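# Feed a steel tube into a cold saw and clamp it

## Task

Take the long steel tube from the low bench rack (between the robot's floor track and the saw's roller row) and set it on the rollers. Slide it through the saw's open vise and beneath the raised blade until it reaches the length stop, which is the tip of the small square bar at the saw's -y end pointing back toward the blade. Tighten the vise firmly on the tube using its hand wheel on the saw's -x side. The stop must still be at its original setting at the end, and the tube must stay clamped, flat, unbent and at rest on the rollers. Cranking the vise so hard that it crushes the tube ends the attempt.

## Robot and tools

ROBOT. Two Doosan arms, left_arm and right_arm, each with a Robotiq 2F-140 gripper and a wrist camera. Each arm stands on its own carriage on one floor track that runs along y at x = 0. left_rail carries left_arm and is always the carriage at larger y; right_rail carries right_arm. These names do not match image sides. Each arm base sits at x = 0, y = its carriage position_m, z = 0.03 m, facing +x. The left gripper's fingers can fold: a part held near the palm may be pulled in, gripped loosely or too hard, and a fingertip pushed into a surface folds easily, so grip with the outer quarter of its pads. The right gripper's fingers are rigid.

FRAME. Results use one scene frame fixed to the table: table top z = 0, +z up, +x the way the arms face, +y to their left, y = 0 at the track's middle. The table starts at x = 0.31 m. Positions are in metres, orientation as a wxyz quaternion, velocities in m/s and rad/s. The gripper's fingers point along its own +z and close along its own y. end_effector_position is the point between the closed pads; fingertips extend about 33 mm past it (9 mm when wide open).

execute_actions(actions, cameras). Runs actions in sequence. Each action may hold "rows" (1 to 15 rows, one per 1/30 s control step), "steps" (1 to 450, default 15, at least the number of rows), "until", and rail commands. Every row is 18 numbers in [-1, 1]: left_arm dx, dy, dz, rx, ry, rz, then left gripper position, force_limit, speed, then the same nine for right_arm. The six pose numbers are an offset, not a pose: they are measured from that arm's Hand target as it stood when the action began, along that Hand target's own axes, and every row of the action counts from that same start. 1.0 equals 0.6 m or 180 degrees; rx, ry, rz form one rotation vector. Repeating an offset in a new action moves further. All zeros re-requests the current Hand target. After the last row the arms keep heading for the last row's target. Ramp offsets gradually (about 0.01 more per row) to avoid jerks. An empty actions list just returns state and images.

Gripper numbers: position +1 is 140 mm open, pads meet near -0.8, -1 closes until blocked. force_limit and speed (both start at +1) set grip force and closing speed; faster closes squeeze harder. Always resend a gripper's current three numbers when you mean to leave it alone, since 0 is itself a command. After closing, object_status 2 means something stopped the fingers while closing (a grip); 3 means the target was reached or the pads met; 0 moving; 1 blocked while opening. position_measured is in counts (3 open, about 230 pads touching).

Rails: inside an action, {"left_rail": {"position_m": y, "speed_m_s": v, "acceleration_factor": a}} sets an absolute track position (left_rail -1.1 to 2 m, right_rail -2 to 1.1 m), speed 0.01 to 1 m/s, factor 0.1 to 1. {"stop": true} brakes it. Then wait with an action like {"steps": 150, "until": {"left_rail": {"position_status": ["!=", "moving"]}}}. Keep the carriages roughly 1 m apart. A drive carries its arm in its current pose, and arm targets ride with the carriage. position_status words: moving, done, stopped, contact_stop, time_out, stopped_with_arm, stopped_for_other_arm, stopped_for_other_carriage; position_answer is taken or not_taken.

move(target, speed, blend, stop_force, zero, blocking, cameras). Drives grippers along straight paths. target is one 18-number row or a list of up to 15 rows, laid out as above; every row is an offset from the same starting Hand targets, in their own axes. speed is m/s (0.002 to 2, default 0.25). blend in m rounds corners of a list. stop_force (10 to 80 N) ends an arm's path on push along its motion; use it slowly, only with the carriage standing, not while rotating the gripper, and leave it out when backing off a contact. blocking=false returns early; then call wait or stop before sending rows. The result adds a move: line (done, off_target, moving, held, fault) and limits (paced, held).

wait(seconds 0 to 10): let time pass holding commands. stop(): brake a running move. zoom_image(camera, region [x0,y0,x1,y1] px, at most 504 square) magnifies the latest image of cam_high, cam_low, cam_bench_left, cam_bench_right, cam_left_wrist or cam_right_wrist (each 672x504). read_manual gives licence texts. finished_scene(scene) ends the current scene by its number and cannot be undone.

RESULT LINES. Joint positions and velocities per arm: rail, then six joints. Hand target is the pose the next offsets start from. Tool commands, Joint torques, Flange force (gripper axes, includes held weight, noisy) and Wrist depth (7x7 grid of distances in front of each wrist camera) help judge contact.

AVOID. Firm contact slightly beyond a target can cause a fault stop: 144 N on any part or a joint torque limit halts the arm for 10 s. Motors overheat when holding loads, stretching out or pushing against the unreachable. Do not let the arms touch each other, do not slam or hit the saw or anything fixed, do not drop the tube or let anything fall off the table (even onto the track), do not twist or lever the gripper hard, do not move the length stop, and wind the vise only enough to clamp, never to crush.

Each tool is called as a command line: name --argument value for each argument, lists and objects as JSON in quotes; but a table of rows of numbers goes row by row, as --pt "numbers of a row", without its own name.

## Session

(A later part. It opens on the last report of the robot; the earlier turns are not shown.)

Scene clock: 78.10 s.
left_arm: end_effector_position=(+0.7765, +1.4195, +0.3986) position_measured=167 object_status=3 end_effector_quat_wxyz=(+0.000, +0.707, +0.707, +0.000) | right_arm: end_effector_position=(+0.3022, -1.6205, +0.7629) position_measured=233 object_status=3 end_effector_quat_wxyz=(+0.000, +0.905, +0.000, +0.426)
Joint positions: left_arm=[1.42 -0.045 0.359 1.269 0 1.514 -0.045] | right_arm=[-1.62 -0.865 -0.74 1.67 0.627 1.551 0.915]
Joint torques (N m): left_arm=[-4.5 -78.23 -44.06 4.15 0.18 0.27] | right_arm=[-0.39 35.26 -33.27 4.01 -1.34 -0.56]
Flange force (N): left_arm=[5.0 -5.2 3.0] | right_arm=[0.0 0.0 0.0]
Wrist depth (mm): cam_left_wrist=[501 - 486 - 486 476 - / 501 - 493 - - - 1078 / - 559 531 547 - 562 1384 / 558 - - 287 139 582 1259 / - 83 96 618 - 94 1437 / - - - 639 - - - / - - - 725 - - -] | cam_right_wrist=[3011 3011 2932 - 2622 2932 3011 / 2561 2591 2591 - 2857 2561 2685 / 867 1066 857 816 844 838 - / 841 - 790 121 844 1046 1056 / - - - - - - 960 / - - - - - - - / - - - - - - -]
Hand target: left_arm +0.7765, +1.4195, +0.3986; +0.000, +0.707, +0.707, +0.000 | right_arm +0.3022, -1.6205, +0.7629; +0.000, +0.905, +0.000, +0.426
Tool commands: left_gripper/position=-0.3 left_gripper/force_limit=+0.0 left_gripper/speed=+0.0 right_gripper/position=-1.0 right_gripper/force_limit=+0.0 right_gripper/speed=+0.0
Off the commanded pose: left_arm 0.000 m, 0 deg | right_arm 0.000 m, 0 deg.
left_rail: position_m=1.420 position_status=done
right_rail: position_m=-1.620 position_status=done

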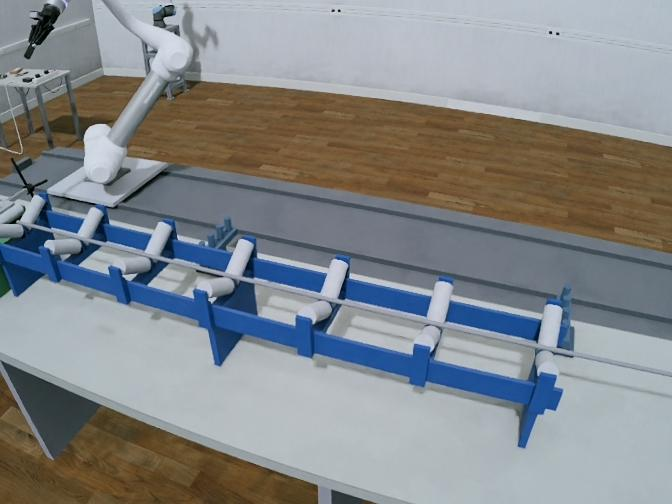

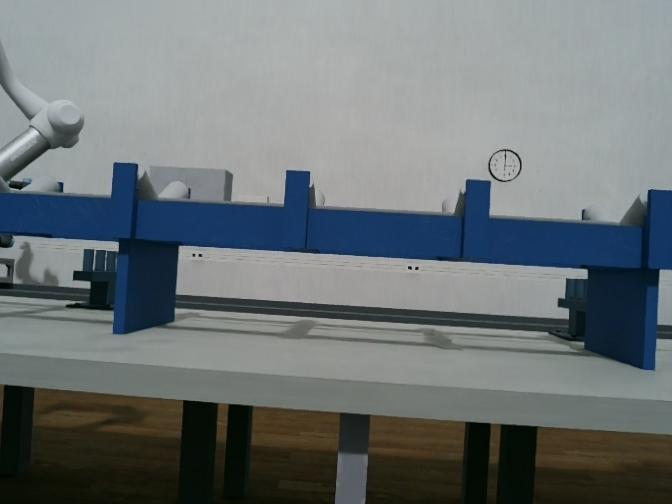

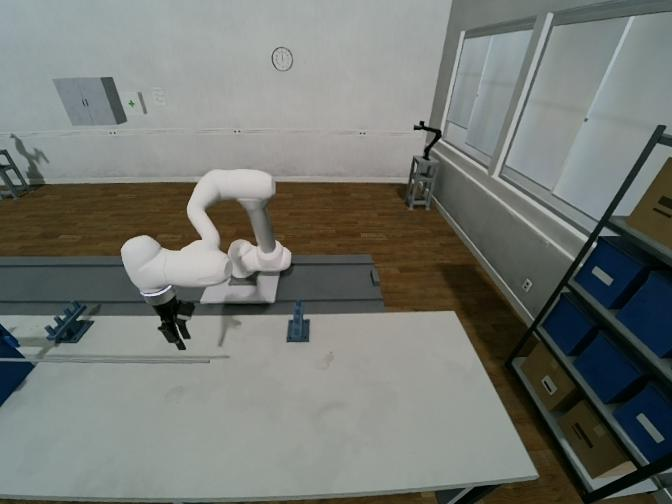

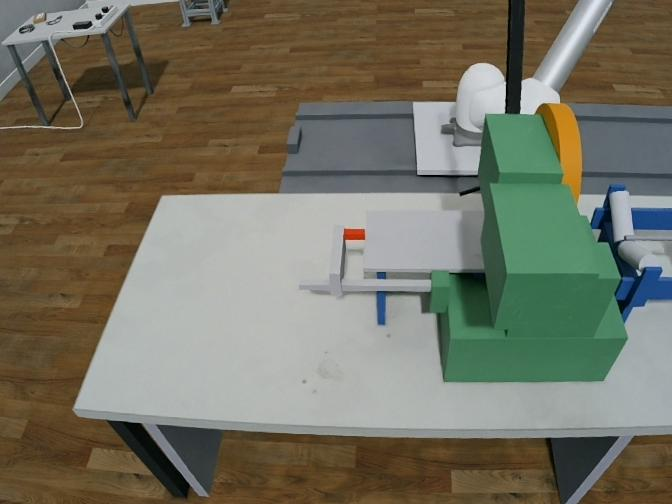

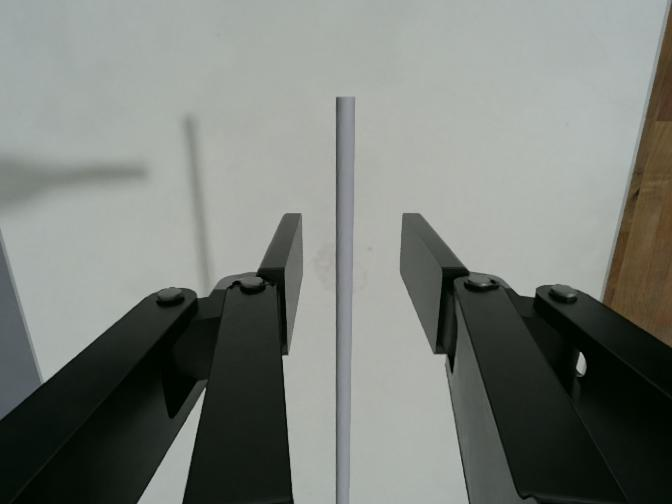

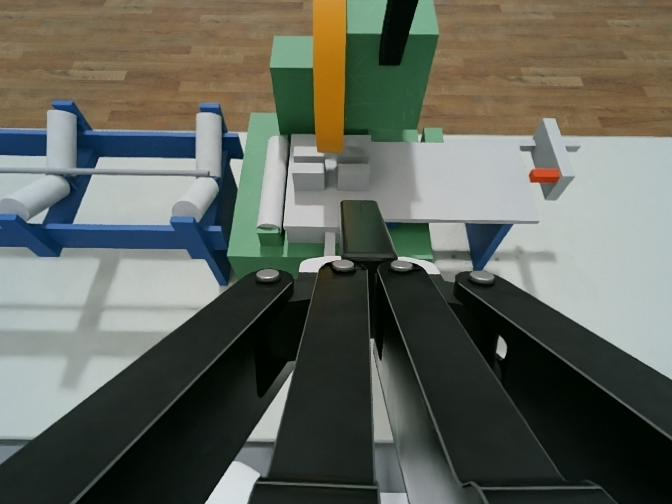

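execute_actions --actions '[{"left_rail":{"position_m":1.40},"steps":100,"until":{"all":{"status":"ended"}}}]' --cameras '[]'

move --target '[0,0,0.2027,0,0,0,-0.3,0,0,0,0,0,0,0,0,-1,0,0]' --cameras '["cam_left_wrist","cam_bench_left"]' --speed 0.1

zoom_image --camera "cam_left_wrist" --region '[250, 180, 450, 380]'

Scene clock: 79.30 s.
left_arm: end_effector_position=(+0.7765, +1.3995, +0.3986) position_measured=167 object_status=3 end_effector_quat_wxyz=(+0.000, +0.707, +0.707, +0.000) | right_arm: end_effector_position=(+0.3022, -1.6205, +0.7629) position_measured=233 object_status=3 end_effector_quat_wxyz=(+0.000, +0.905, +0.000, +0.426)
Joint positions: left_arm=[1.4 -0.045 0.359 1.269 0 1.514 -0.045] | right_arm=[-1.62 -0.865 -0.74 1.67 0.627 1.551 0.915]
Joint torques (N m): left_arm=[-4.6 -78 -44.12 4.17 0.16 0.27] | right_arm=[0 35.01 -33.15 4.03 -1.34 -0.55]
Flange force (N): left_arm=[5.6 -5.7 3.1] | right_arm=[0.0 0.0 0.0]
Wrist depth (mm): cam_left_wrist=[492 455 - 478 463 - - / 507 - - - - - - / 508 - 545 - - - 996 / - - 551 294 139 - 1401 / - 83 96 - - 93 1419 / - - - - - - - / - - - - - - -] | cam_right_wrist=[2894 2932 2971 - 567 3095 3011 / 2622 2561 2622 874 2561 2622 2561 / 870 1114 860 810 847 838 1218 / 841 810 822 121 1013 932 1017 / - - - - - - 936 / - - - - - - - / - - - - - - -]
Hand target: left_arm +0.7765, +1.3995, +0.3986; +0.000, +0.707, +0.707, +0.000 | right_arm +0.3022, -1.6205, +0.7629; +0.000, +0.905, +0.000, +0.426
Tool commands: left_gripper/position=-0.3 left_gripper/force_limit=+0.0 left_gripper/speed=+0.0 right_gripper/position=-1.0 right_gripper/force_limit=+0.0 right_gripper/speed=+0.0
Off the commanded pose: left_arm 0.000 m, 0 deg | right_arm 0.000 m, 0 deg.
left_rail: position_m=1.400 position_status=done
right_rail: position_m=-1.620 position_status=done
No camera images: "cameras" was empty.

Scene clock: 80.87 s.
left_arm: end_effector_position=(+0.7765, +1.3995, +0.2770) position_measured=167 object_status=3 end_effector_quat_wxyz=(+0.000, +0.707, +0.707, +0.000) | right_arm: end_effector_position=(+0.3022, -1.6205, +0.7629) position_measured=233 object_status=3 end_effector_quat_wxyz=(+0.000, +0.905, +0.000, +0.426)
Joint positions: left_arm=[1.4 -0.045 0.391 1.445 0 1.306 -0.045] | right_arm=[-1.62 -0.865 -0.74 1.67 0.627 1.551 0.915]
Joint torques (N m): left_arm=[-4.43 -79.79 -42.53 4.07 0.23 0.28] | right_arm=[0 35.2 -33.27 4.02 -1.33 -0.55]
Flange force (N): left_arm=[4.8 -5.1 2.2] | right_arm=[0.0 0.0 0.0]
Wrist depth (mm): cam_left_wrist=[- 371 366 - 373 - - / - - 384 - - 386 - / 407 - - 405 416 412 - / - 445 - - 139 438 - / - 83 96 - - 93 - / - - - 511 - - - / - - - - - - -] | cam_right_wrist=[2932 2857 2971 763 2751 2785 2622 / 2561 2504 2685 793 2321 2504 2561 / 888 1013 854 804 835 838 1071 / 802 - 838 121 831 1027 1004 / 944 - - - - - - / - - - - - - - / - - - - - - -]
Hand target: left_arm +0.7765, +1.3995, +0.2769; +0.000, +0.707, +0.707, +0.000 | right_arm +0.3022, -1.6205, +0.7629; +0.000, +0.905, +0.000, +0.426
Off the commanded pose: left_arm 0.000 m, 0 deg | right_arm 0.000 m, 0 deg.
left_rail: position_m=1.400 position_status=done
right_rail: position_m=-1.620 position_status=done
move: done
Images, in order (width x height): cam_bench_left 672x504, cam_left_wrist 672x504.

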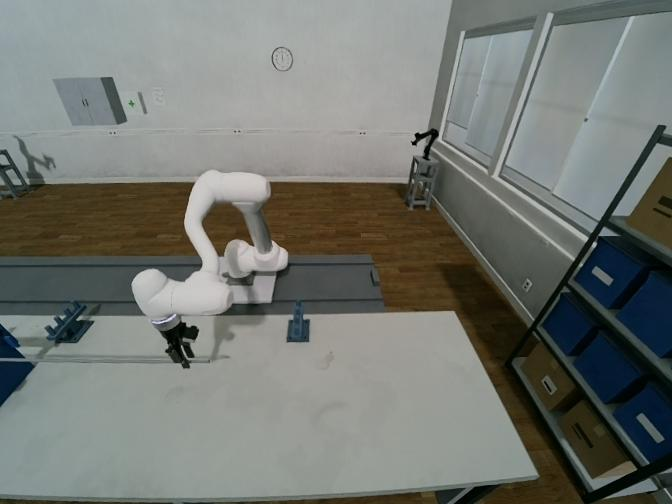

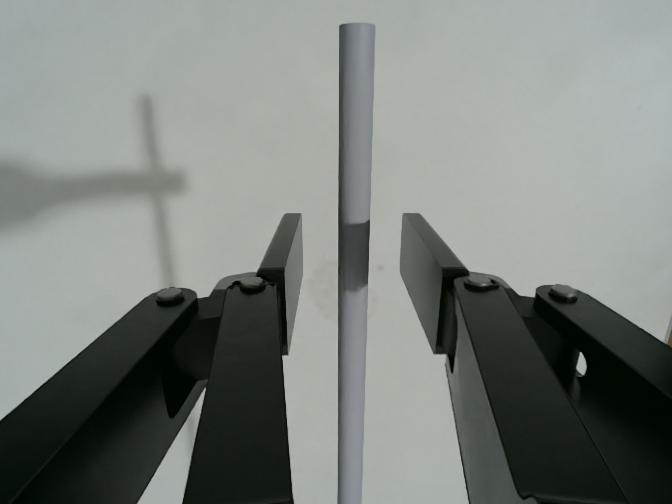

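Scaled by 2.520 from the camera's 672x504 image, which has a finer 960x720 frame.

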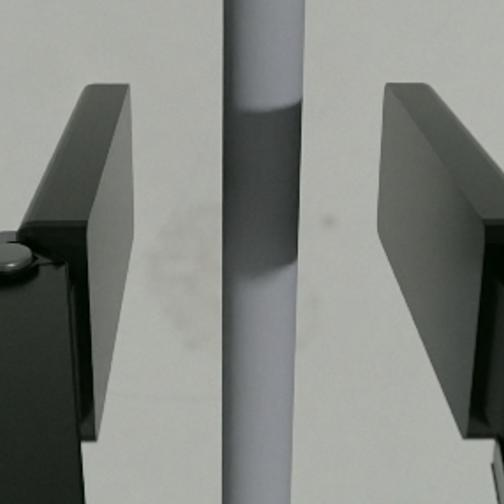

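move --target '[0,0.0025,0,0,0,0,-0.3,0,-1,0,0,0,0,0,0,-1,0,0]' --cameras '[]' --speed 0.1

execute_actions --actions '[{"rows":[[0,0,0,0,0,0,-1,0,-1,0,0,0,0,0,0,-1,0,0]],"steps":60}]' --cameras '["cam_left_wrist","cam_right_wrist"]'

zoom_image --camera "cam_left_wrist" --region '[250, 180, 450, 380]'

zoom_image --camera "cam_right_wrist" --region '[170, 90, 380, 250]'

Scene clock: 81.93 s.
left_arm: end_effector_position=(+0.7780, +1.3995, +0.2769) position_measured=167 object_status=3 end_effector_quat_wxyz=(+0.000, +0.707, +0.707, +0.000) | right_arm: end_effector_position=(+0.3022, -1.6205, +0.7629) position_measured=233 object_status=3 end_effector_quat_wxyz=(+0.000, +0.905, +0.000, +0.426)
Joint positions: left_arm=[1.4 -0.045 0.393 1.441 0 1.307 -0.045] | right_arm=[-1.62 -0.865 -0.74 1.67 0.627 1.551 0.915]
Joint torques (N m): left_arm=[-4.56 -80.03 -42.53 4.01 0.16 0.24] | right_arm=[0.28 35.36 -32.97 4.04 -1.35 -0.58]
Flange force (N): left_arm=[4.7 -4.8 1.9] | right_arm=[0.0 0.0 0.0]
Wrist depth (mm): cam_left_wrist=[366 362 - - 366 362 372 / - - - - - - - / - - 411 - - 402 - / 433 - 134 - 138 - - / - 83 96 - - 93 - / - - - 481 - - - / - - - - - - -] | cam_right_wrist=[2894 3095 3138 532 2785 2971 2971 / 2561 2532 2685 638 2504 2561 2251 / 841 921 854 810 838 851 - / 807 867 802 121 - - - / - - - - - - 1032 / - - - - - - - / - - - - - - -]
Hand target: left_arm +0.7780, +1.3995, +0.2769; +0.000, +0.707, +0.707, +0.000 | right_arm +0.3022, -1.6205, +0.7629; +0.000, +0.905, +0.000, +0.426
Off the commanded pose: left_arm 0.000 m, 0 deg | right_arm 0.000 m, 0 deg.
left_rail: position_m=1.400 position_status=done
right_rail: position_m=-1.620 position_status=done
move: done
No camera images: "cameras" was empty.

Scene clock: 84.13 s.
left_arm: end_effector_position=(+0.7780, +1.3995, +0.2769) position_measured=214 object_status=2 end_effector_quat_wxyz=(+0.000, +0.707, +0.707, +0.000) | right_arm: end_effector_position=(+0.3022, -1.6205, +0.7629) position_measured=233 object_status=3 end_effector_quat_wxyz=(+0.000, +0.905, +0.000, +0.426)
Joint positions: left_arm=[1.4 -0.045 0.393 1.441 0 1.307 -0.045] | right_arm=[-1.62 -0.865 -0.74 1.67 0.627 1.551 0.915]
Joint torques (N m): left_arm=[-4.26 -80.01 -42.86 3.96 0.01 0.16] | right_arm=[0.24 35.34 -33.3 3.99 -1.31 -0.59]
Flange force (N): left_arm=[4.3 -5.5 1.9] | right_arm=[0.0 0.0 0.0]
Wrist depth (mm): cam_left_wrist=[366 352 - - - 379 379 / 387 389 394 - - 384 - / - - - - 426 - - / 432 - - - 440 433 - / - - 95 - - 94 - / - - - - - - - / - - - - - - -] | cam_right_wrist=[2932 3138 3052 492 2821 2971 2857 / 2591 2504 2532 644 688 2591 2622 / 860 928 844 807 844 844 - / 748 753 838 121 810 999 - / 977 - - - - - - / - - - - - - - / - - - - - - -]
Hand target: left_arm +0.7780, +1.3995, +0.2769; +0.000, +0.707, +0.707, +0.000 | right_arm +0.3022, -1.6205, +0.7629; +0.000, +0.905, +0.000, +0.426
Off the commanded pose: left_arm 0.000 m, 0 deg | right_arm 0.000 m, 0 deg.
left_rail: position_m=1.400 position_status=done
right_rail: position_m=-1.620 position_status=done
Images, in order (width x height): cam_left_wrist 672x504, cam_right_wrist 672x504.

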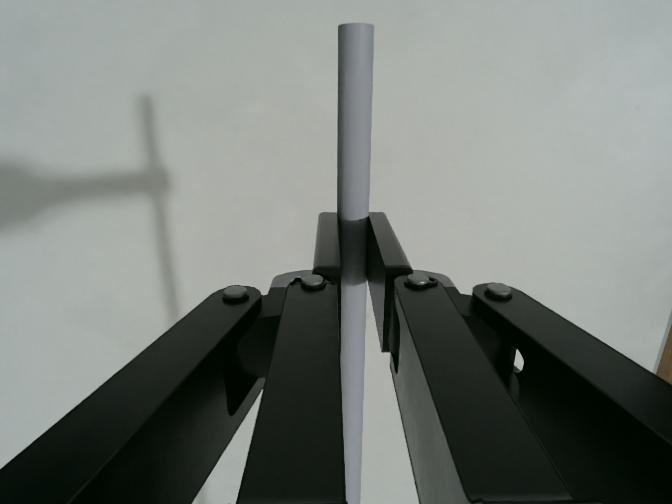

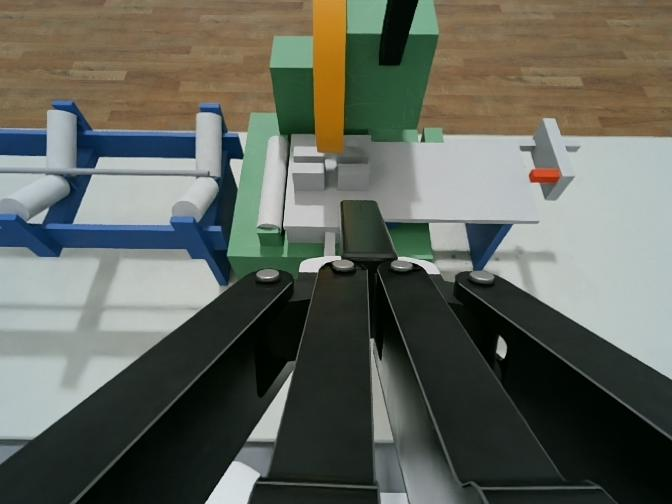

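Scaled by 2.520 from the camera's 672x504 image, which has a finer 960x720 frame.

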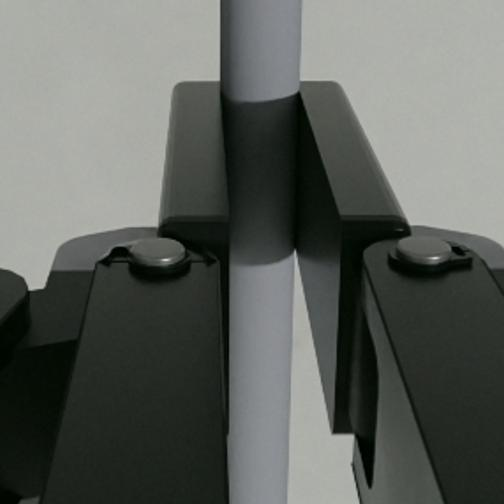

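Scaled by 2.400 from the camera's 672x504 image, which has a finer 960x720 frame.

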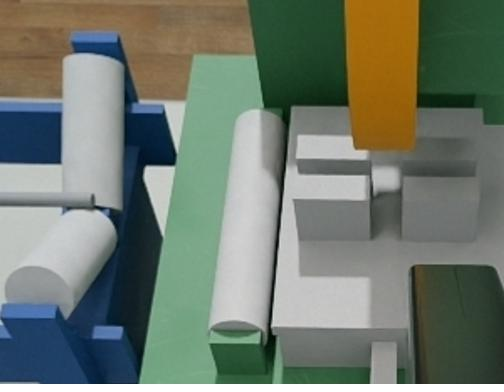

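execute_actions --actions '[{"left_rail":{"position_m":1.33,"speed_m_s":0.1,"acceleration_factor":0.3},"steps":100,"until":{"all":{"status":"ended"}}}]' --cameras '["cam_right_wrist"]'

zoom_image --camera "cam_right_wrist" --region '[170, 90, 380, 250]'

execute_actions --actions '[{"left_rail":{"position_m":1.27},"steps":100,"until":{"all":{"status":"ended"}}}]' --cameras '["cam_right_wrist"]'

zoom_image --camera "cam_right_wrist" --region '[170, 90, 380, 250]'

Scene clock: 86.43 s.
left_arm: end_effector_position=(+0.7780, +1.3295, +0.2769) position_measured=214 object_status=2 end_effector_quat_wxyz=(+0.000, +0.707, +0.707, +0.000) | right_arm: end_effector_position=(+0.3022, -1.6205, +0.7629) position_measured=233 object_status=3 end_effector_quat_wxyz=(+0.000, +0.905, +0.000, +0.426)
Joint positions: left_arm=[1.33 -0.045 0.393 1.441 0 1.307 -0.045] | right_arm=[-1.62 -0.865 -0.74 1.67 0.627 1.551 0.915]
Joint torques (N m): left_arm=[-4.75 -79.85 -42.72 3.82 -0.03 0.09] | right_arm=[0.32 35.22 -33.15 4.03 -1.36 -0.56]
Flange force (N): left_arm=[6.3 -5.6 1.7] | right_arm=[0.0 0.0 0.0]
Wrist depth (mm): cam_left_wrist=[- - 360 363 - 370 - / - 388 - - - - - / - - - - 397 408 - / - - - - - - - / - - 95 - - - 490 / - - - - - - - / - - - - - - -] | cam_right_wrist=[2971 2932 2971 - 3011 2932 2971 / 2532 2591 2653 - 2932 2504 2591 / 881 1137 841 813 841 854 - / 807 932 816 114 1087 921 1046 / - - - - - - - / - - - - - - - / - - - - - - -]
Hand target: left_arm +0.7780, +1.3295, +0.2769; +0.000, +0.707, +0.707, +0.000 | right_arm +0.3022, -1.6205, +0.7629; +0.000, +0.905, +0.000, +0.426
Tool commands: left_gripper/position=-1.0 left_gripper/force_limit=+0.0 left_gripper/speed=-1.0 right_gripper/position=-1.0 right_gripper/force_limit=+0.0 right_gripper/speed=+0.0
Off the commanded pose: left_arm 0.000 m, 0 deg | right_arm 0.000 m, 0 deg.
left_rail: position_m=1.330 speed_m_s=0.10 position_status=done
right_rail: position_m=-1.620 position_status=done
Images, in order (width x height): cam_right_wrist 672x504.

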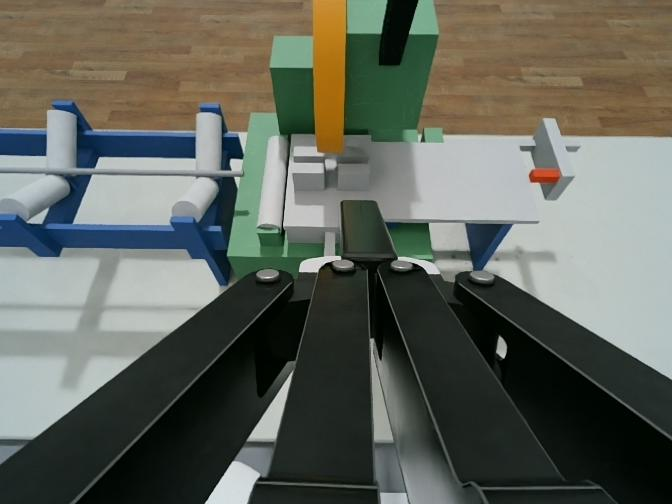

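Scaled by 2.400 from the camera's 672x504 image, which has a finer 960x720 frame.

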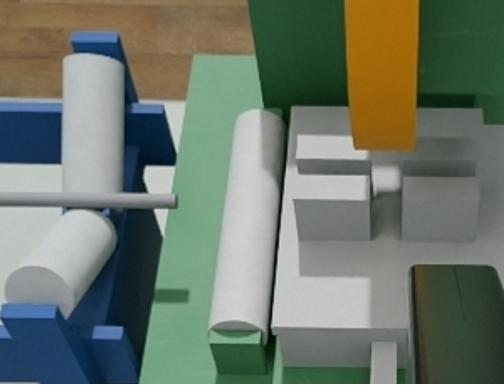

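Scene clock: 87.87 s.
left_arm: end_effector_position=(+0.7780, +1.2695, +0.2769) position_measured=214 object_status=2 end_effector_quat_wxyz=(+0.000, +0.707, +0.707, +0.000) | right_arm: end_effector_position=(+0.3022, -1.6205, +0.7629) position_measured=233 object_status=3 end_effector_quat_wxyz=(+0.000, +0.905, +0.000, +0.426)
Joint positions: left_arm=[1.27 -0.045 0.393 1.441 0 1.307 -0.045] | right_arm=[-1.62 -0.865 -0.74 1.67 0.627 1.551 0.915]
Joint torques (N m): left_arm=[-4.82 -79.36 -42.72 3.84 -0.05 0.13] | right_arm=[-0.08 35.36 -33.26 3.97 -1.35 -0.62]
Flange force (N): left_arm=[6.4 -6.3 1.3] | right_arm=[0.0 0.0 0.0]
Wrist depth (mm): cam_left_wrist=[- 366 365 361 - - - / - - - - - - 378 / - 408 - 414 408 411 415 / - 434 - - 449 - 429 / - - 95 - - - - / - - - - - - - / - - - - - - -] | cam_right_wrist=[2932 2971 2932 519 2717 3011 3095 / 2561 2504 2532 888 2591 2561 2591 / 857 - 854 816 841 877 1266 / 844 1125 838 121 1051 1036 1076 / - - - - - - - / - - - - - - - / - - - - - - -]
Hand target: left_arm +0.7780, +1.2695, +0.2769; +0.000, +0.707, +0.707, +0.000 | right_arm +0.3022, -1.6205, +0.7629; +0.000, +0.905, +0.000, +0.426
Tool commands: left_gripper/position=-1.0 left_gripper/force_limit=+0.0 left_gripper/speed=-1.0 right_gripper/position=-1.0 right_gripper/force_limit=+0.0 right_gripper/speed=+0.0
Off the commanded pose: left_arm 0.000 m, 0 deg | right_arm 0.000 m, 0 deg.
left_rail: position_m=1.270 speed_m_s=0.10 position_status=done
right_rail: position_m=-1.620 position_status=done
Images, in order (width x height): cam_right_wrist 672x504.

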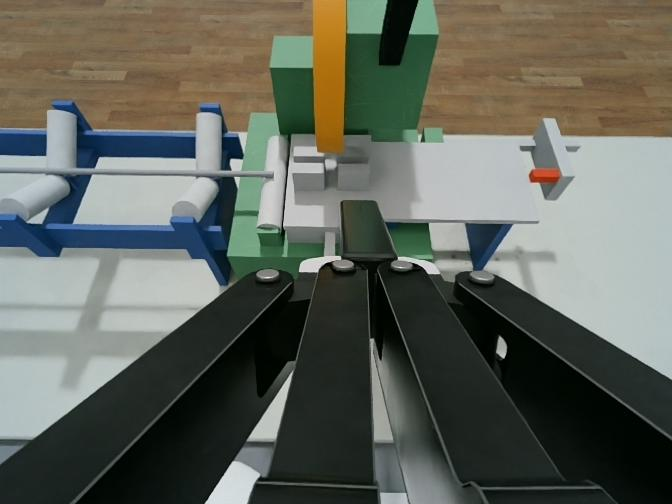

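Scaled by 2.400 from the camera's 672x504 image, which has a finer 960x720 frame.

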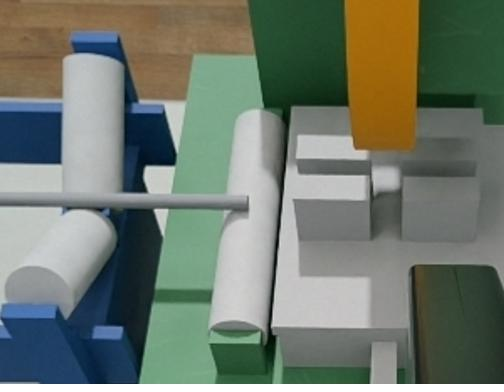

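execute_actions --actions '[{"left_rail":{"position_m":1.235,"speed_m_s":0.05},"steps":100,"until":{"all":{"status":"ended"}}}]' --cameras '["cam_right_wrist"]'

zoom_image --camera "cam_right_wrist" --region '[240, 120, 400, 250]'

execute_actions --actions '[{"left_rail":{"position_m":1.20},"steps":100,"until":{"all":{"status":"ended"}}}]' --cameras '["cam_right_wrist"]'

zoom_image --camera "cam_right_wrist" --region '[240, 120, 400, 250]'

Scene clock: 89.47 s.
left_arm: end_effector_position=(+0.7780, +1.2345, +0.2769) position_measured=214 object_status=2 end_effector_quat_wxyz=(+0.000, +0.707, +0.707, +0.000) | right_arm: end_effector_position=(+0.3022, -1.6205, +0.7629) position_measured=233 object_status=3 end_effector_quat_wxyz=(+0.000, +0.905, +0.000, +0.426)
Joint positions: left_arm=[1.235 -0.045 0.393 1.441 0 1.307 -0.045] | right_arm=[-1.62 -0.865 -0.74 1.67 0.627 1.551 0.915]
Joint torques (N m): left_arm=[-4.68 -79.02 -42.56 3.96 -0.05 0.12] | right_arm=[-0.03 35.24 -33.27 4.02 -1.33 -0.59]
Flange force (N): left_arm=[5.6 -6.5 1.4] | right_arm=[0.0 0.0 0.0]
Wrist depth (mm): cam_left_wrist=[- 377 373 - 374 369 - / - 388 382 - 393 386 383 / - 408 - - 408 - - / 427 416 - - - - - / - - 95 - - - - / - - - - - - - / - - - - - - -] | cam_right_wrist=[2857 3011 3011 566 2821 3011 2932 / 2532 2561 2751 644 2422 2504 2532 / 891 1155 857 807 838 844 - / 816 714 844 121 847 - 1098 / - - - - - - - / - - - - - - - / - - - - - - -]
Hand target: left_arm +0.7780, +1.2345, +0.2769; +0.000, +0.707, +0.707, +0.000 | right_arm +0.3022, -1.6205, +0.7629; +0.000, +0.905, +0.000, +0.426
Tool commands: left_gripper/position=-1.0 left_gripper/force_limit=+0.0 left_gripper/speed=-1.0 right_gripper/position=-1.0 right_gripper/force_limit=+0.0 right_gripper/speed=+0.0
Off the commanded pose: left_arm 0.000 m, 0 deg | right_arm 0.000 m, 0 deg.
left_rail: position_m=1.235 speed_m_s=0.05 position_status=done
right_rail: position_m=-1.620 position_status=done
Images, in order (width x height): cam_right_wrist 672x504.

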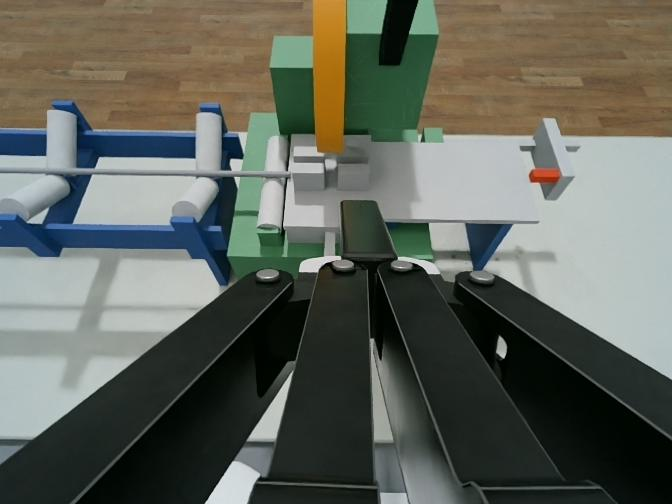

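Scaled by 3.150 from the camera's 672x504 image, which has a finer 960x720 frame.

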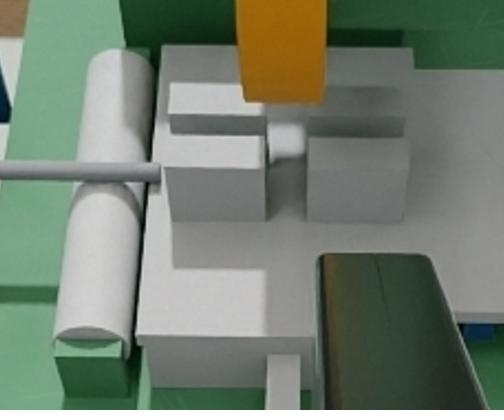

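Scene clock: 90.70 s.
left_arm: end_effector_position=(+0.7780, +1.1995, +0.2769) position_measured=214 object_status=2 end_effector_quat_wxyz=(+0.000, +0.707, +0.707, +0.000) | right_arm: end_effector_position=(+0.3022, -1.6205, +0.7629) position_measured=233 object_status=3 end_effector_quat_wxyz=(+0.000, +0.905, +0.000, +0.426)
Joint positions: left_arm=[1.2 -0.045 0.393 1.441 0 1.307 -0.045] | right_arm=[-1.62 -0.865 -0.74 1.67 0.627 1.551 0.915]
Joint torques (N m): left_arm=[-4.48 -78.8 -42.33 3.95 -0.11 0.11] | right_arm=[-0.24 35.24 -33.26 4.03 -1.33 -0.56]
Flange force (N): left_arm=[6.1 -6.4 0.8] | right_arm=[0.0 0.0 0.0]
Wrist depth (mm): cam_left_wrist=[- 365 380 - 369 374 - / - 385 390 - - 389 393 / - 413 - - - 408 421 / - - - - 431 429 437 / - - 95 - - - - / - - - - - - - / - - - - - - -] | cam_right_wrist=[2894 2894 2932 521 3138 3095 3011 / 2561 2532 2591 - 2622 2591 2653 / 877 1056 841 813 838 841 - / 906 771 841 121 1022 913 - / - - - - - - - / - - - - - - - / - - - - - - -]
Hand target: left_arm +0.7780, +1.1995, +0.2769; +0.000, +0.707, +0.707, +0.000 | right_arm +0.3022, -1.6205, +0.7629; +0.000, +0.905, +0.000, +0.426
Tool commands: left_gripper/position=-1.0 left_gripper/force_limit=+0.0 left_gripper/speed=-1.0 right_gripper/position=-1.0 right_gripper/force_limit=+0.0 right_gripper/speed=+0.0
Off the commanded pose: left_arm 0.000 m, 0 deg | right_arm 0.000 m, 0 deg.
left_rail: position_m=1.200 speed_m_s=0.05 position_status=done
right_rail: position_m=-1.620 position_status=done
Images, in order (width x height): cam_right_wrist 672x504.

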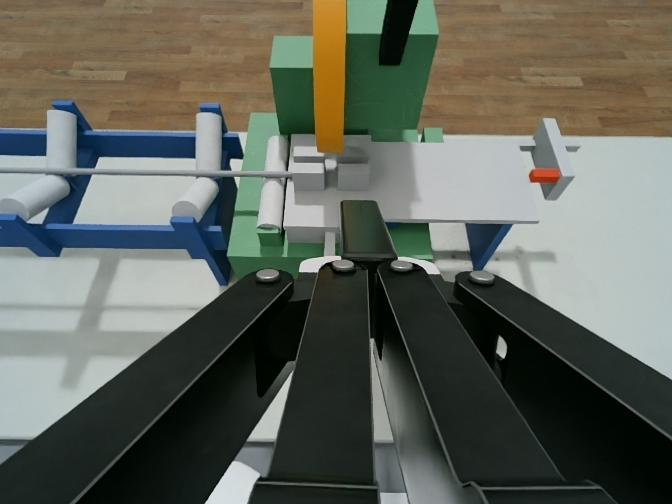

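Scaled by 3.150 from the camera's 672x504 image, which has a finer 960x720 frame.

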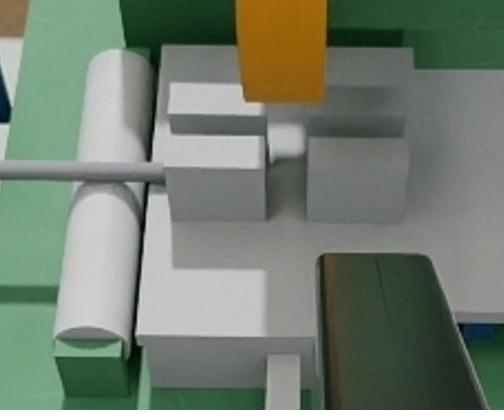

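execute_actions --actions '[{"left_rail":{"position_m":1.165},"steps":100,"until":{"all":{"status":"ended"}}}]' --cameras '["cam_right_wrist"]'

zoom_image --camera "cam_right_wrist" --region '[240, 120, 400, 250]'

execute_actions --actions '[{"left_rail":{"position_m":1.12},"steps":100,"until":{"all":{"status":"ended"}}}]' --cameras '["cam_right_wrist"]'

zoom_image --camera "cam_right_wrist" --region '[240, 120, 400, 250]'

Scene clock: 92.30 s.
left_arm: end_effector_position=(+0.7780, +1.1645, +0.2769) position_measured=214 object_status=2 end_effector_quat_wxyz=(+0.000, +0.707, +0.707, +0.000) | right_arm: end_effector_position=(+0.3022, -1.6205, +0.7629) position_measured=233 object_status=3 end_effector_quat_wxyz=(+0.000, +0.905, +0.000, +0.426)
Joint positions: left_arm=[1.165 -0.045 0.393 1.441 0 1.307 -0.045] | right_arm=[-1.62 -0.865 -0.74 1.67 0.627 1.551 0.915]
Joint torques (N m): left_arm=[-4.6 -78.73 -42.19 3.9 -0.11 0.11] | right_arm=[-0.04 35.13 -33.2 4.04 -1.33 -0.6]
Flange force (N): left_arm=[5.9 -6.1 0.5] | right_arm=[0.0 0.0 0.0]
Wrist depth (mm): cam_left_wrist=[- 363 374 - 363 367 368 / - 387 385 - - 378 - / 412 - - - - - - / - - - - 429 - - / 452 - 95 - - 95 459 / - - - - - - - / - - - - - - -] | cam_right_wrist=[3183 3052 3052 557 2821 3052 2932 / 944 2532 2591 932 2561 2561 2685 / 867 891 854 810 844 838 - / 857 804 835 121 813 - - / - - - - - - - / - - - - - - - / - - - - - - -]
Hand target: left_arm +0.7780, +1.1645, +0.2769; +0.000, +0.707, +0.707, +0.000 | right_arm +0.3022, -1.6205, +0.7629; +0.000, +0.905, +0.000, +0.426
Tool commands: left_gripper/position=-1.0 left_gripper/force_limit=+0.0 left_gripper/speed=-1.0 right_gripper/position=-1.0 right_gripper/force_limit=+0.0 right_gripper/speed=+0.0
Off the commanded pose: left_arm 0.000 m, 0 deg | right_arm 0.000 m, 0 deg.
left_rail: position_m=1.165 speed_m_s=0.05 position_status=done
right_rail: position_m=-1.620 position_status=done
Images, in order (width x height): cam_right_wrist 672x504.

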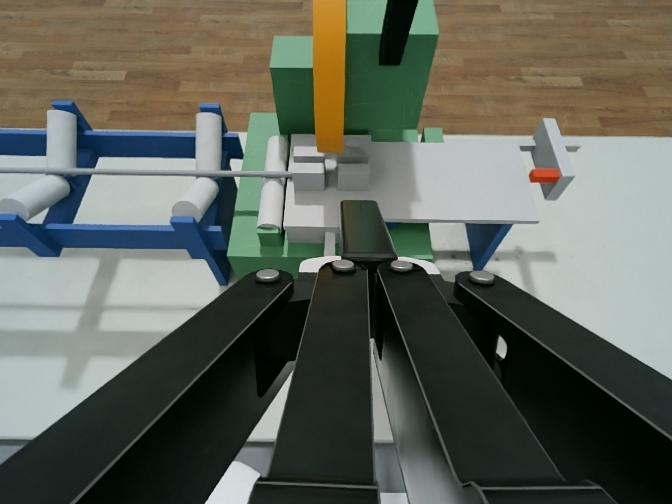

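Scaled by 3.150 from the camera's 672x504 image, which has a finer 960x720 frame.

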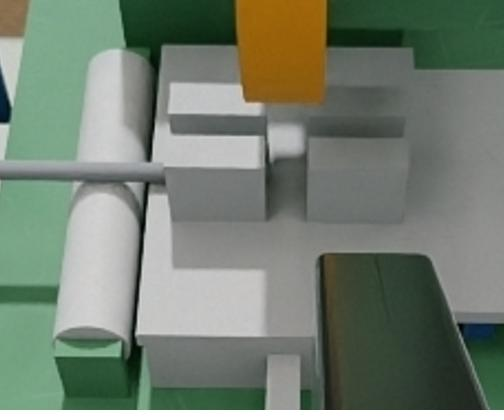

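Scene clock: 93.73 s.
left_arm: end_effector_position=(+0.7780, +1.1195, +0.2769) position_measured=214 object_status=2 end_effector_quat_wxyz=(+0.000, +0.707, +0.707, +0.000) | right_arm: end_effector_position=(+0.3022, -1.6205, +0.7629) position_measured=233 object_status=3 end_effector_quat_wxyz=(+0.000, +0.905, +0.000, +0.426)
Joint positions: left_arm=[1.12 -0.045 0.393 1.441 0 1.307 -0.045] | right_arm=[-1.62 -0.865 -0.74 1.67 0.627 1.551 0.915]
Joint torques (N m): left_arm=[-4.58 -78.6 -42.01 4.03 -0.16 0.1] | right_arm=[0.01 35.2 -33.2 4.04 -1.28 -0.62]
Flange force (N): left_arm=[6.1 -6.0 0.1] | right_arm=[0.0 0.0 0.0]
Wrist depth (mm): cam_left_wrist=[359 - 369 - - - - / 385 380 383 - - - 388 / - - 409 - - - - / - 443 - - 433 - - / 462 - 95 - - - 459 / - - - - - - - / - - - - - - -] | cam_right_wrist=[2932 2932 3011 - 2932 2932 2932 / 2591 2396 2685 - 2422 2591 2561 / 952 948 847 813 844 841 1428 / 995 831 835 121 1013 960 - / - - - - - - - / - - - - - - - / - - - - - - -]
Hand target: left_arm +0.7780, +1.1195, +0.2769; +0.000, +0.707, +0.707, +0.000 | right_arm +0.3022, -1.6205, +0.7629; +0.000, +0.905, +0.000, +0.426
Tool commands: left_gripper/position=-1.0 left_gripper/force_limit=+0.0 left_gripper/speed=-1.0 right_gripper/position=-1.0 right_gripper/force_limit=+0.0 right_gripper/speed=+0.0
Off the commanded pose: left_arm 0.000 m, 0 deg | right_arm 0.000 m, 0 deg.
left_rail: position_m=1.120 speed_m_s=0.05 position_status=done
right_rail: position_m=-1.620 position_status=done
Images, in order (width x height): cam_right_wrist 672x504.

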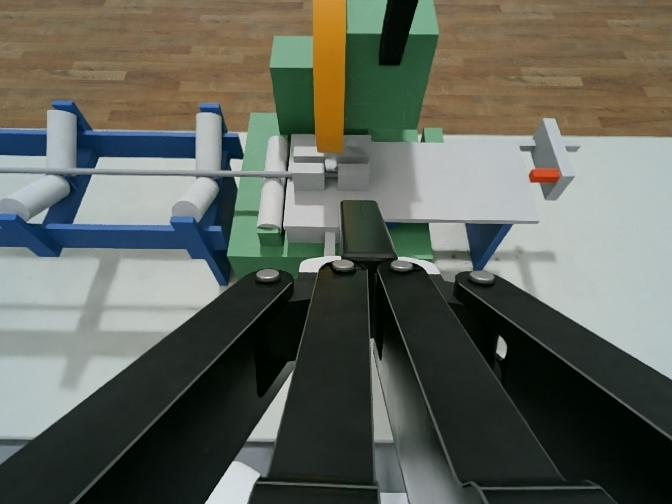

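Scaled by 3.150 from the camera's 672x504 image, which has a finer 960x720 frame.

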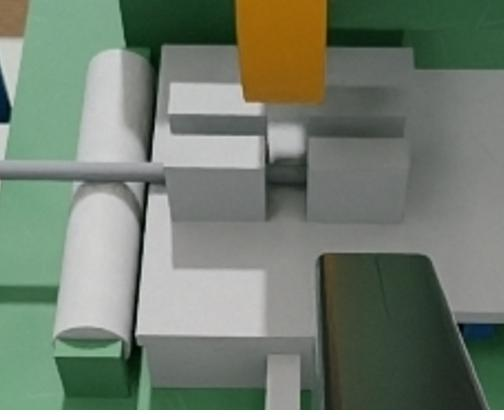

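execute_actions --actions '[{"left_rail":{"position_m":0.85,"speed_m_s":0.1},"steps":200,"until":{"all":{"status":"ended"}}}]' --cameras '["cam_right_wrist","cam_bench_right"]'

zoom_image --camera "cam_right_wrist" --region '[400, 100, 600, 250]'

Scene clock: 97.53 s.
left_arm: end_effector_position=(+0.7780, +0.8495, +0.2769) position_measured=214 object_status=2 end_effector_quat_wxyz=(+0.000, +0.707, +0.707, +0.000) | right_arm: end_effector_position=(+0.3022, -1.6205, +0.7629) position_measured=233 object_status=3 end_effector_quat_wxyz=(+0.000, +0.905, +0.000, +0.426)
Joint positions: left_arm=[0.85 -0.045 0.393 1.441 0 1.307 -0.045] | right_arm=[-1.62 -0.865 -0.74 1.67 0.627 1.551 0.915]
Joint torques (N m): left_arm=[-4.8 -73.83 -39.25 3.91 -0.57 0.02] | right_arm=[-0.09 35.32 -33.2 4 -1.32 -0.55]
Flange force (N): left_arm=[6.1 -6.8 -6.0] | right_arm=[0.0 0.0 0.0]
Wrist depth (mm): cam_left_wrist=[361 - - 369 - 372 377 / 398 391 389 - 381 - 389 / 405 368 - - 400 - - / - 433 - - - 421 438 / - - 95 - - - - / - - - - - - - / - - - - - - -] | cam_right_wrist=[2971 2932 2932 - 568 2971 2894 / 2422 2532 2591 616 2297 2591 2653 / 838 986 860 813 838 851 - / 864 758 847 121 - 864 - / - - - - - - - / - - - - - - - / - - - - - - -]
Hand target: left_arm +0.7780, +0.8495, +0.2769; +0.000, +0.707, +0.707, +0.000 | right_arm +0.3022, -1.6205, +0.7629; +0.000, +0.905, +0.000, +0.426
Tool commands: left_gripper/position=-1.0 left_gripper/force_limit=+0.0 left_gripper/speed=-1.0 right_gripper/position=-1.0 right_gripper/force_limit=+0.0 right_gripper/speed=+0.0
Off the commanded pose: left_arm 0.000 m, 0 deg | right_arm 0.000 m, 0 deg.
left_rail: position_m=0.850 speed_m_s=0.10 position_status=done
right_rail: position_m=-1.620 position_status=done
Images, in order (width x height): cam_bench_right 672x504, cam_right_wrist 672x504.

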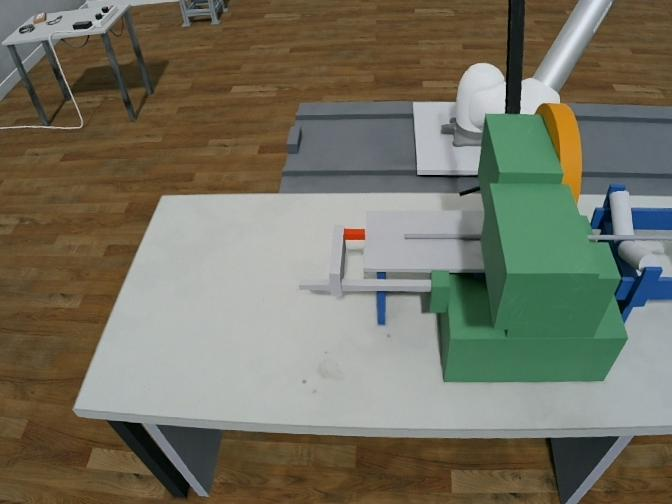

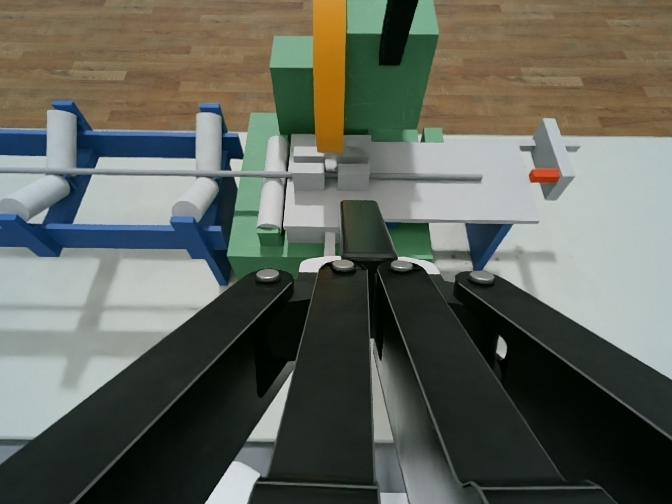

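Scaled by 2.520 from the camera's 672x504 image, which has a finer 960x720 frame.

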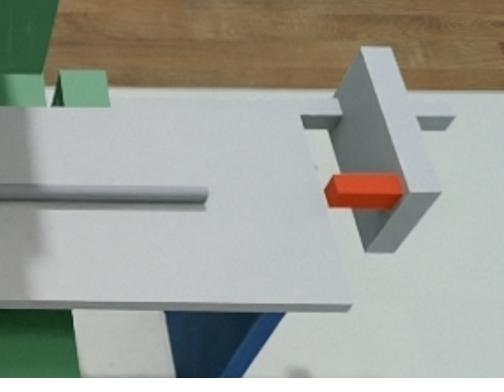

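move --target '[0,0,-0.0025,0,0,0,-1,0,-1,0,0,0,0,0,0,-1,0,0]' --cameras '[]' --speed 0.02

execute_actions --actions '[{"left_rail":{"position_m":0.79,"speed_m_s":0.05},"right_rail":{"position_m":-1.95},"steps":200,"until":{"all":{"status":"ended"}}}]' --cameras '["cam_right_wrist","cam_bench_right"]'

zoom_image --camera "cam_right_wrist" --region '[260, 100, 460, 250]'

Scene clock: 98.77 s.
left_arm: end_effector_position=(+0.7780, +0.8495, +0.2784) position_measured=214 object_status=2 end_effector_quat_wxyz=(+0.000, +0.707, +0.707, +0.000) | right_arm: end_effector_position=(+0.3022, -1.6205, +0.7629) position_measured=233 object_status=3 end_effector_quat_wxyz=(+0.000, +0.905, +0.000, +0.426)
Joint positions: left_arm=[0.85 -0.045 0.393 1.439 0 1.31 -0.045] | right_arm=[-1.62 -0.865 -0.74 1.67 0.627 1.551 0.915]
Joint torques (N m): left_arm=[-4.47 -75.98 -40.59 4 -0.52 0.07] | right_arm=[0 35.08 -33.06 4.01 -1.32 -0.58]
Flange force (N): left_arm=[6.0 -6.5 -3.3] | right_arm=[0.0 0.0 0.0]
Wrist depth (mm): cam_left_wrist=[367 - - - 368 - - / - - - - - - 395 / - 405 - - - 413 - / - - - - - - - / - - 95 - - 94 467 / - - - - - - - / - - - - - - -] | cam_right_wrist=[2971 2971 2821 - 2785 2971 3052 / 2622 2561 2532 - 2821 2532 2591 / 874 1109 851 819 857 851 - / 816 1022 831 121 860 844 - / 982 - - - - - 990 / - - - - - - - / - - - - - - -]
Hand target: left_arm +0.7780, +0.8495, +0.2784; +0.000, +0.707, +0.707, +0.000 | right_arm +0.3022, -1.6205, +0.7629; +0.000, +0.905, +0.000, +0.426
Off the commanded pose: left_arm 0.000 m, 0 deg | right_arm 0.000 m, 0 deg.
left_rail: position_m=0.850 speed_m_s=0.10 position_status=done
right_rail: position_m=-1.620 position_status=done
move: done
No camera images: "cameras" was empty.

Scene clock: 100.57 s.
left_arm: end_effector_position=(+0.7780, +0.7895, +0.2784) position_measured=214 object_status=2 end_effector_quat_wxyz=(+0.000, +0.707, +0.707, +0.000) | right_arm: end_effector_position=(+0.3022, -1.9505, +0.7630) position_measured=233 object_status=3 end_effector_quat_wxyz=(+0.000, +0.905, +0.000, +0.426)
Joint positions: left_arm=[0.79 -0.045 0.393 1.439 0 1.31 -0.045] | right_arm=[-1.95 -0.865 -0.74 1.67 0.627 1.551 0.915]
Joint torques (N m): left_arm=[-4.49 -73.76 -39.74 3.98 -0.84 -0.01] | right_arm=[0.24 34.97 -33.38 4.06 -1.32 -0.65]
Flange force (N): left_arm=[5.5 -7.6 -6.0] | right_arm=[0.0 0.0 0.0]
Wrist depth (mm): cam_left_wrist=[367 346 - 358 373 373 364 / - - 389 - - 388 391 / - - - - 413 418 417 / - 439 - - 433 442 - / - 457 95 - - - - / - - - - - - - / - - - - - - -] | cam_right_wrist=[2717 493 2685 2932 3095 2971 3095 / 2532 681 2857 2653 2622 2622 2561 / 881 804 838 864 - - 2063 / 910 807 - 121 - 1051 1087 / - - - - - 97 - / - - - - - - - / - - - - - - -]
Hand target: left_arm +0.7780, +0.7895, +0.2784; +0.000, +0.707, +0.707, +0.000 | right_arm +0.3022, -1.9505, +0.7629; +0.000, +0.905, +0.000, +0.426
Tool commands: left_gripper/position=-1.0 left_gripper/force_limit=+0.0 left_gripper/speed=-1.0 right_gripper/position=-1.0 right_gripper/force_limit=+0.0 right_gripper/speed=+0.0
Off the commanded pose: left_arm 0.000 m, 0 deg | right_arm 0.000 m, 0 deg.
left_rail: position_m=0.790 speed_m_s=0.05 position_status=done
right_rail: position_m=-1.950 position_status=done
Images, in order (width x height): cam_bench_right 672x504, cam_right_wrist 672x504.

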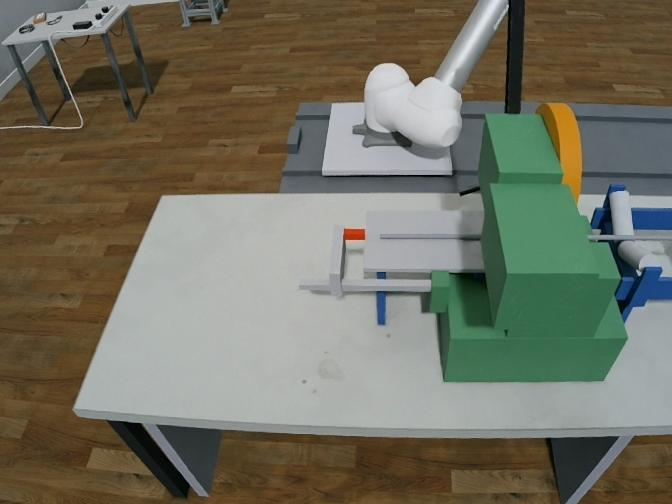

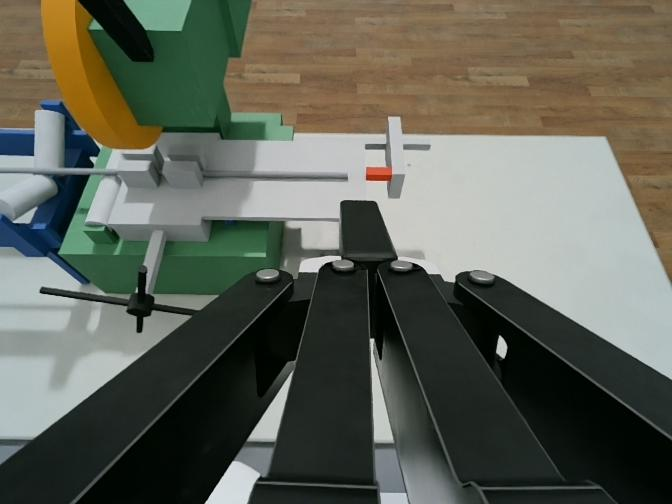

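Scaled by 2.520 from the camera's 672x504 image, which has a finer 960x720 frame.

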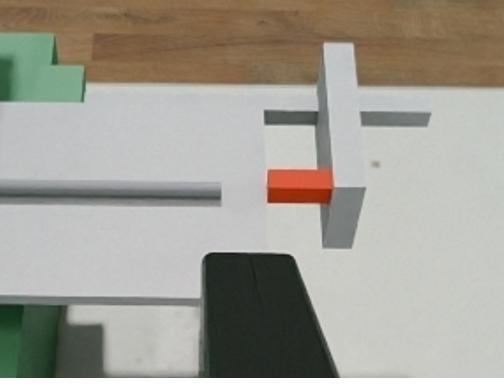

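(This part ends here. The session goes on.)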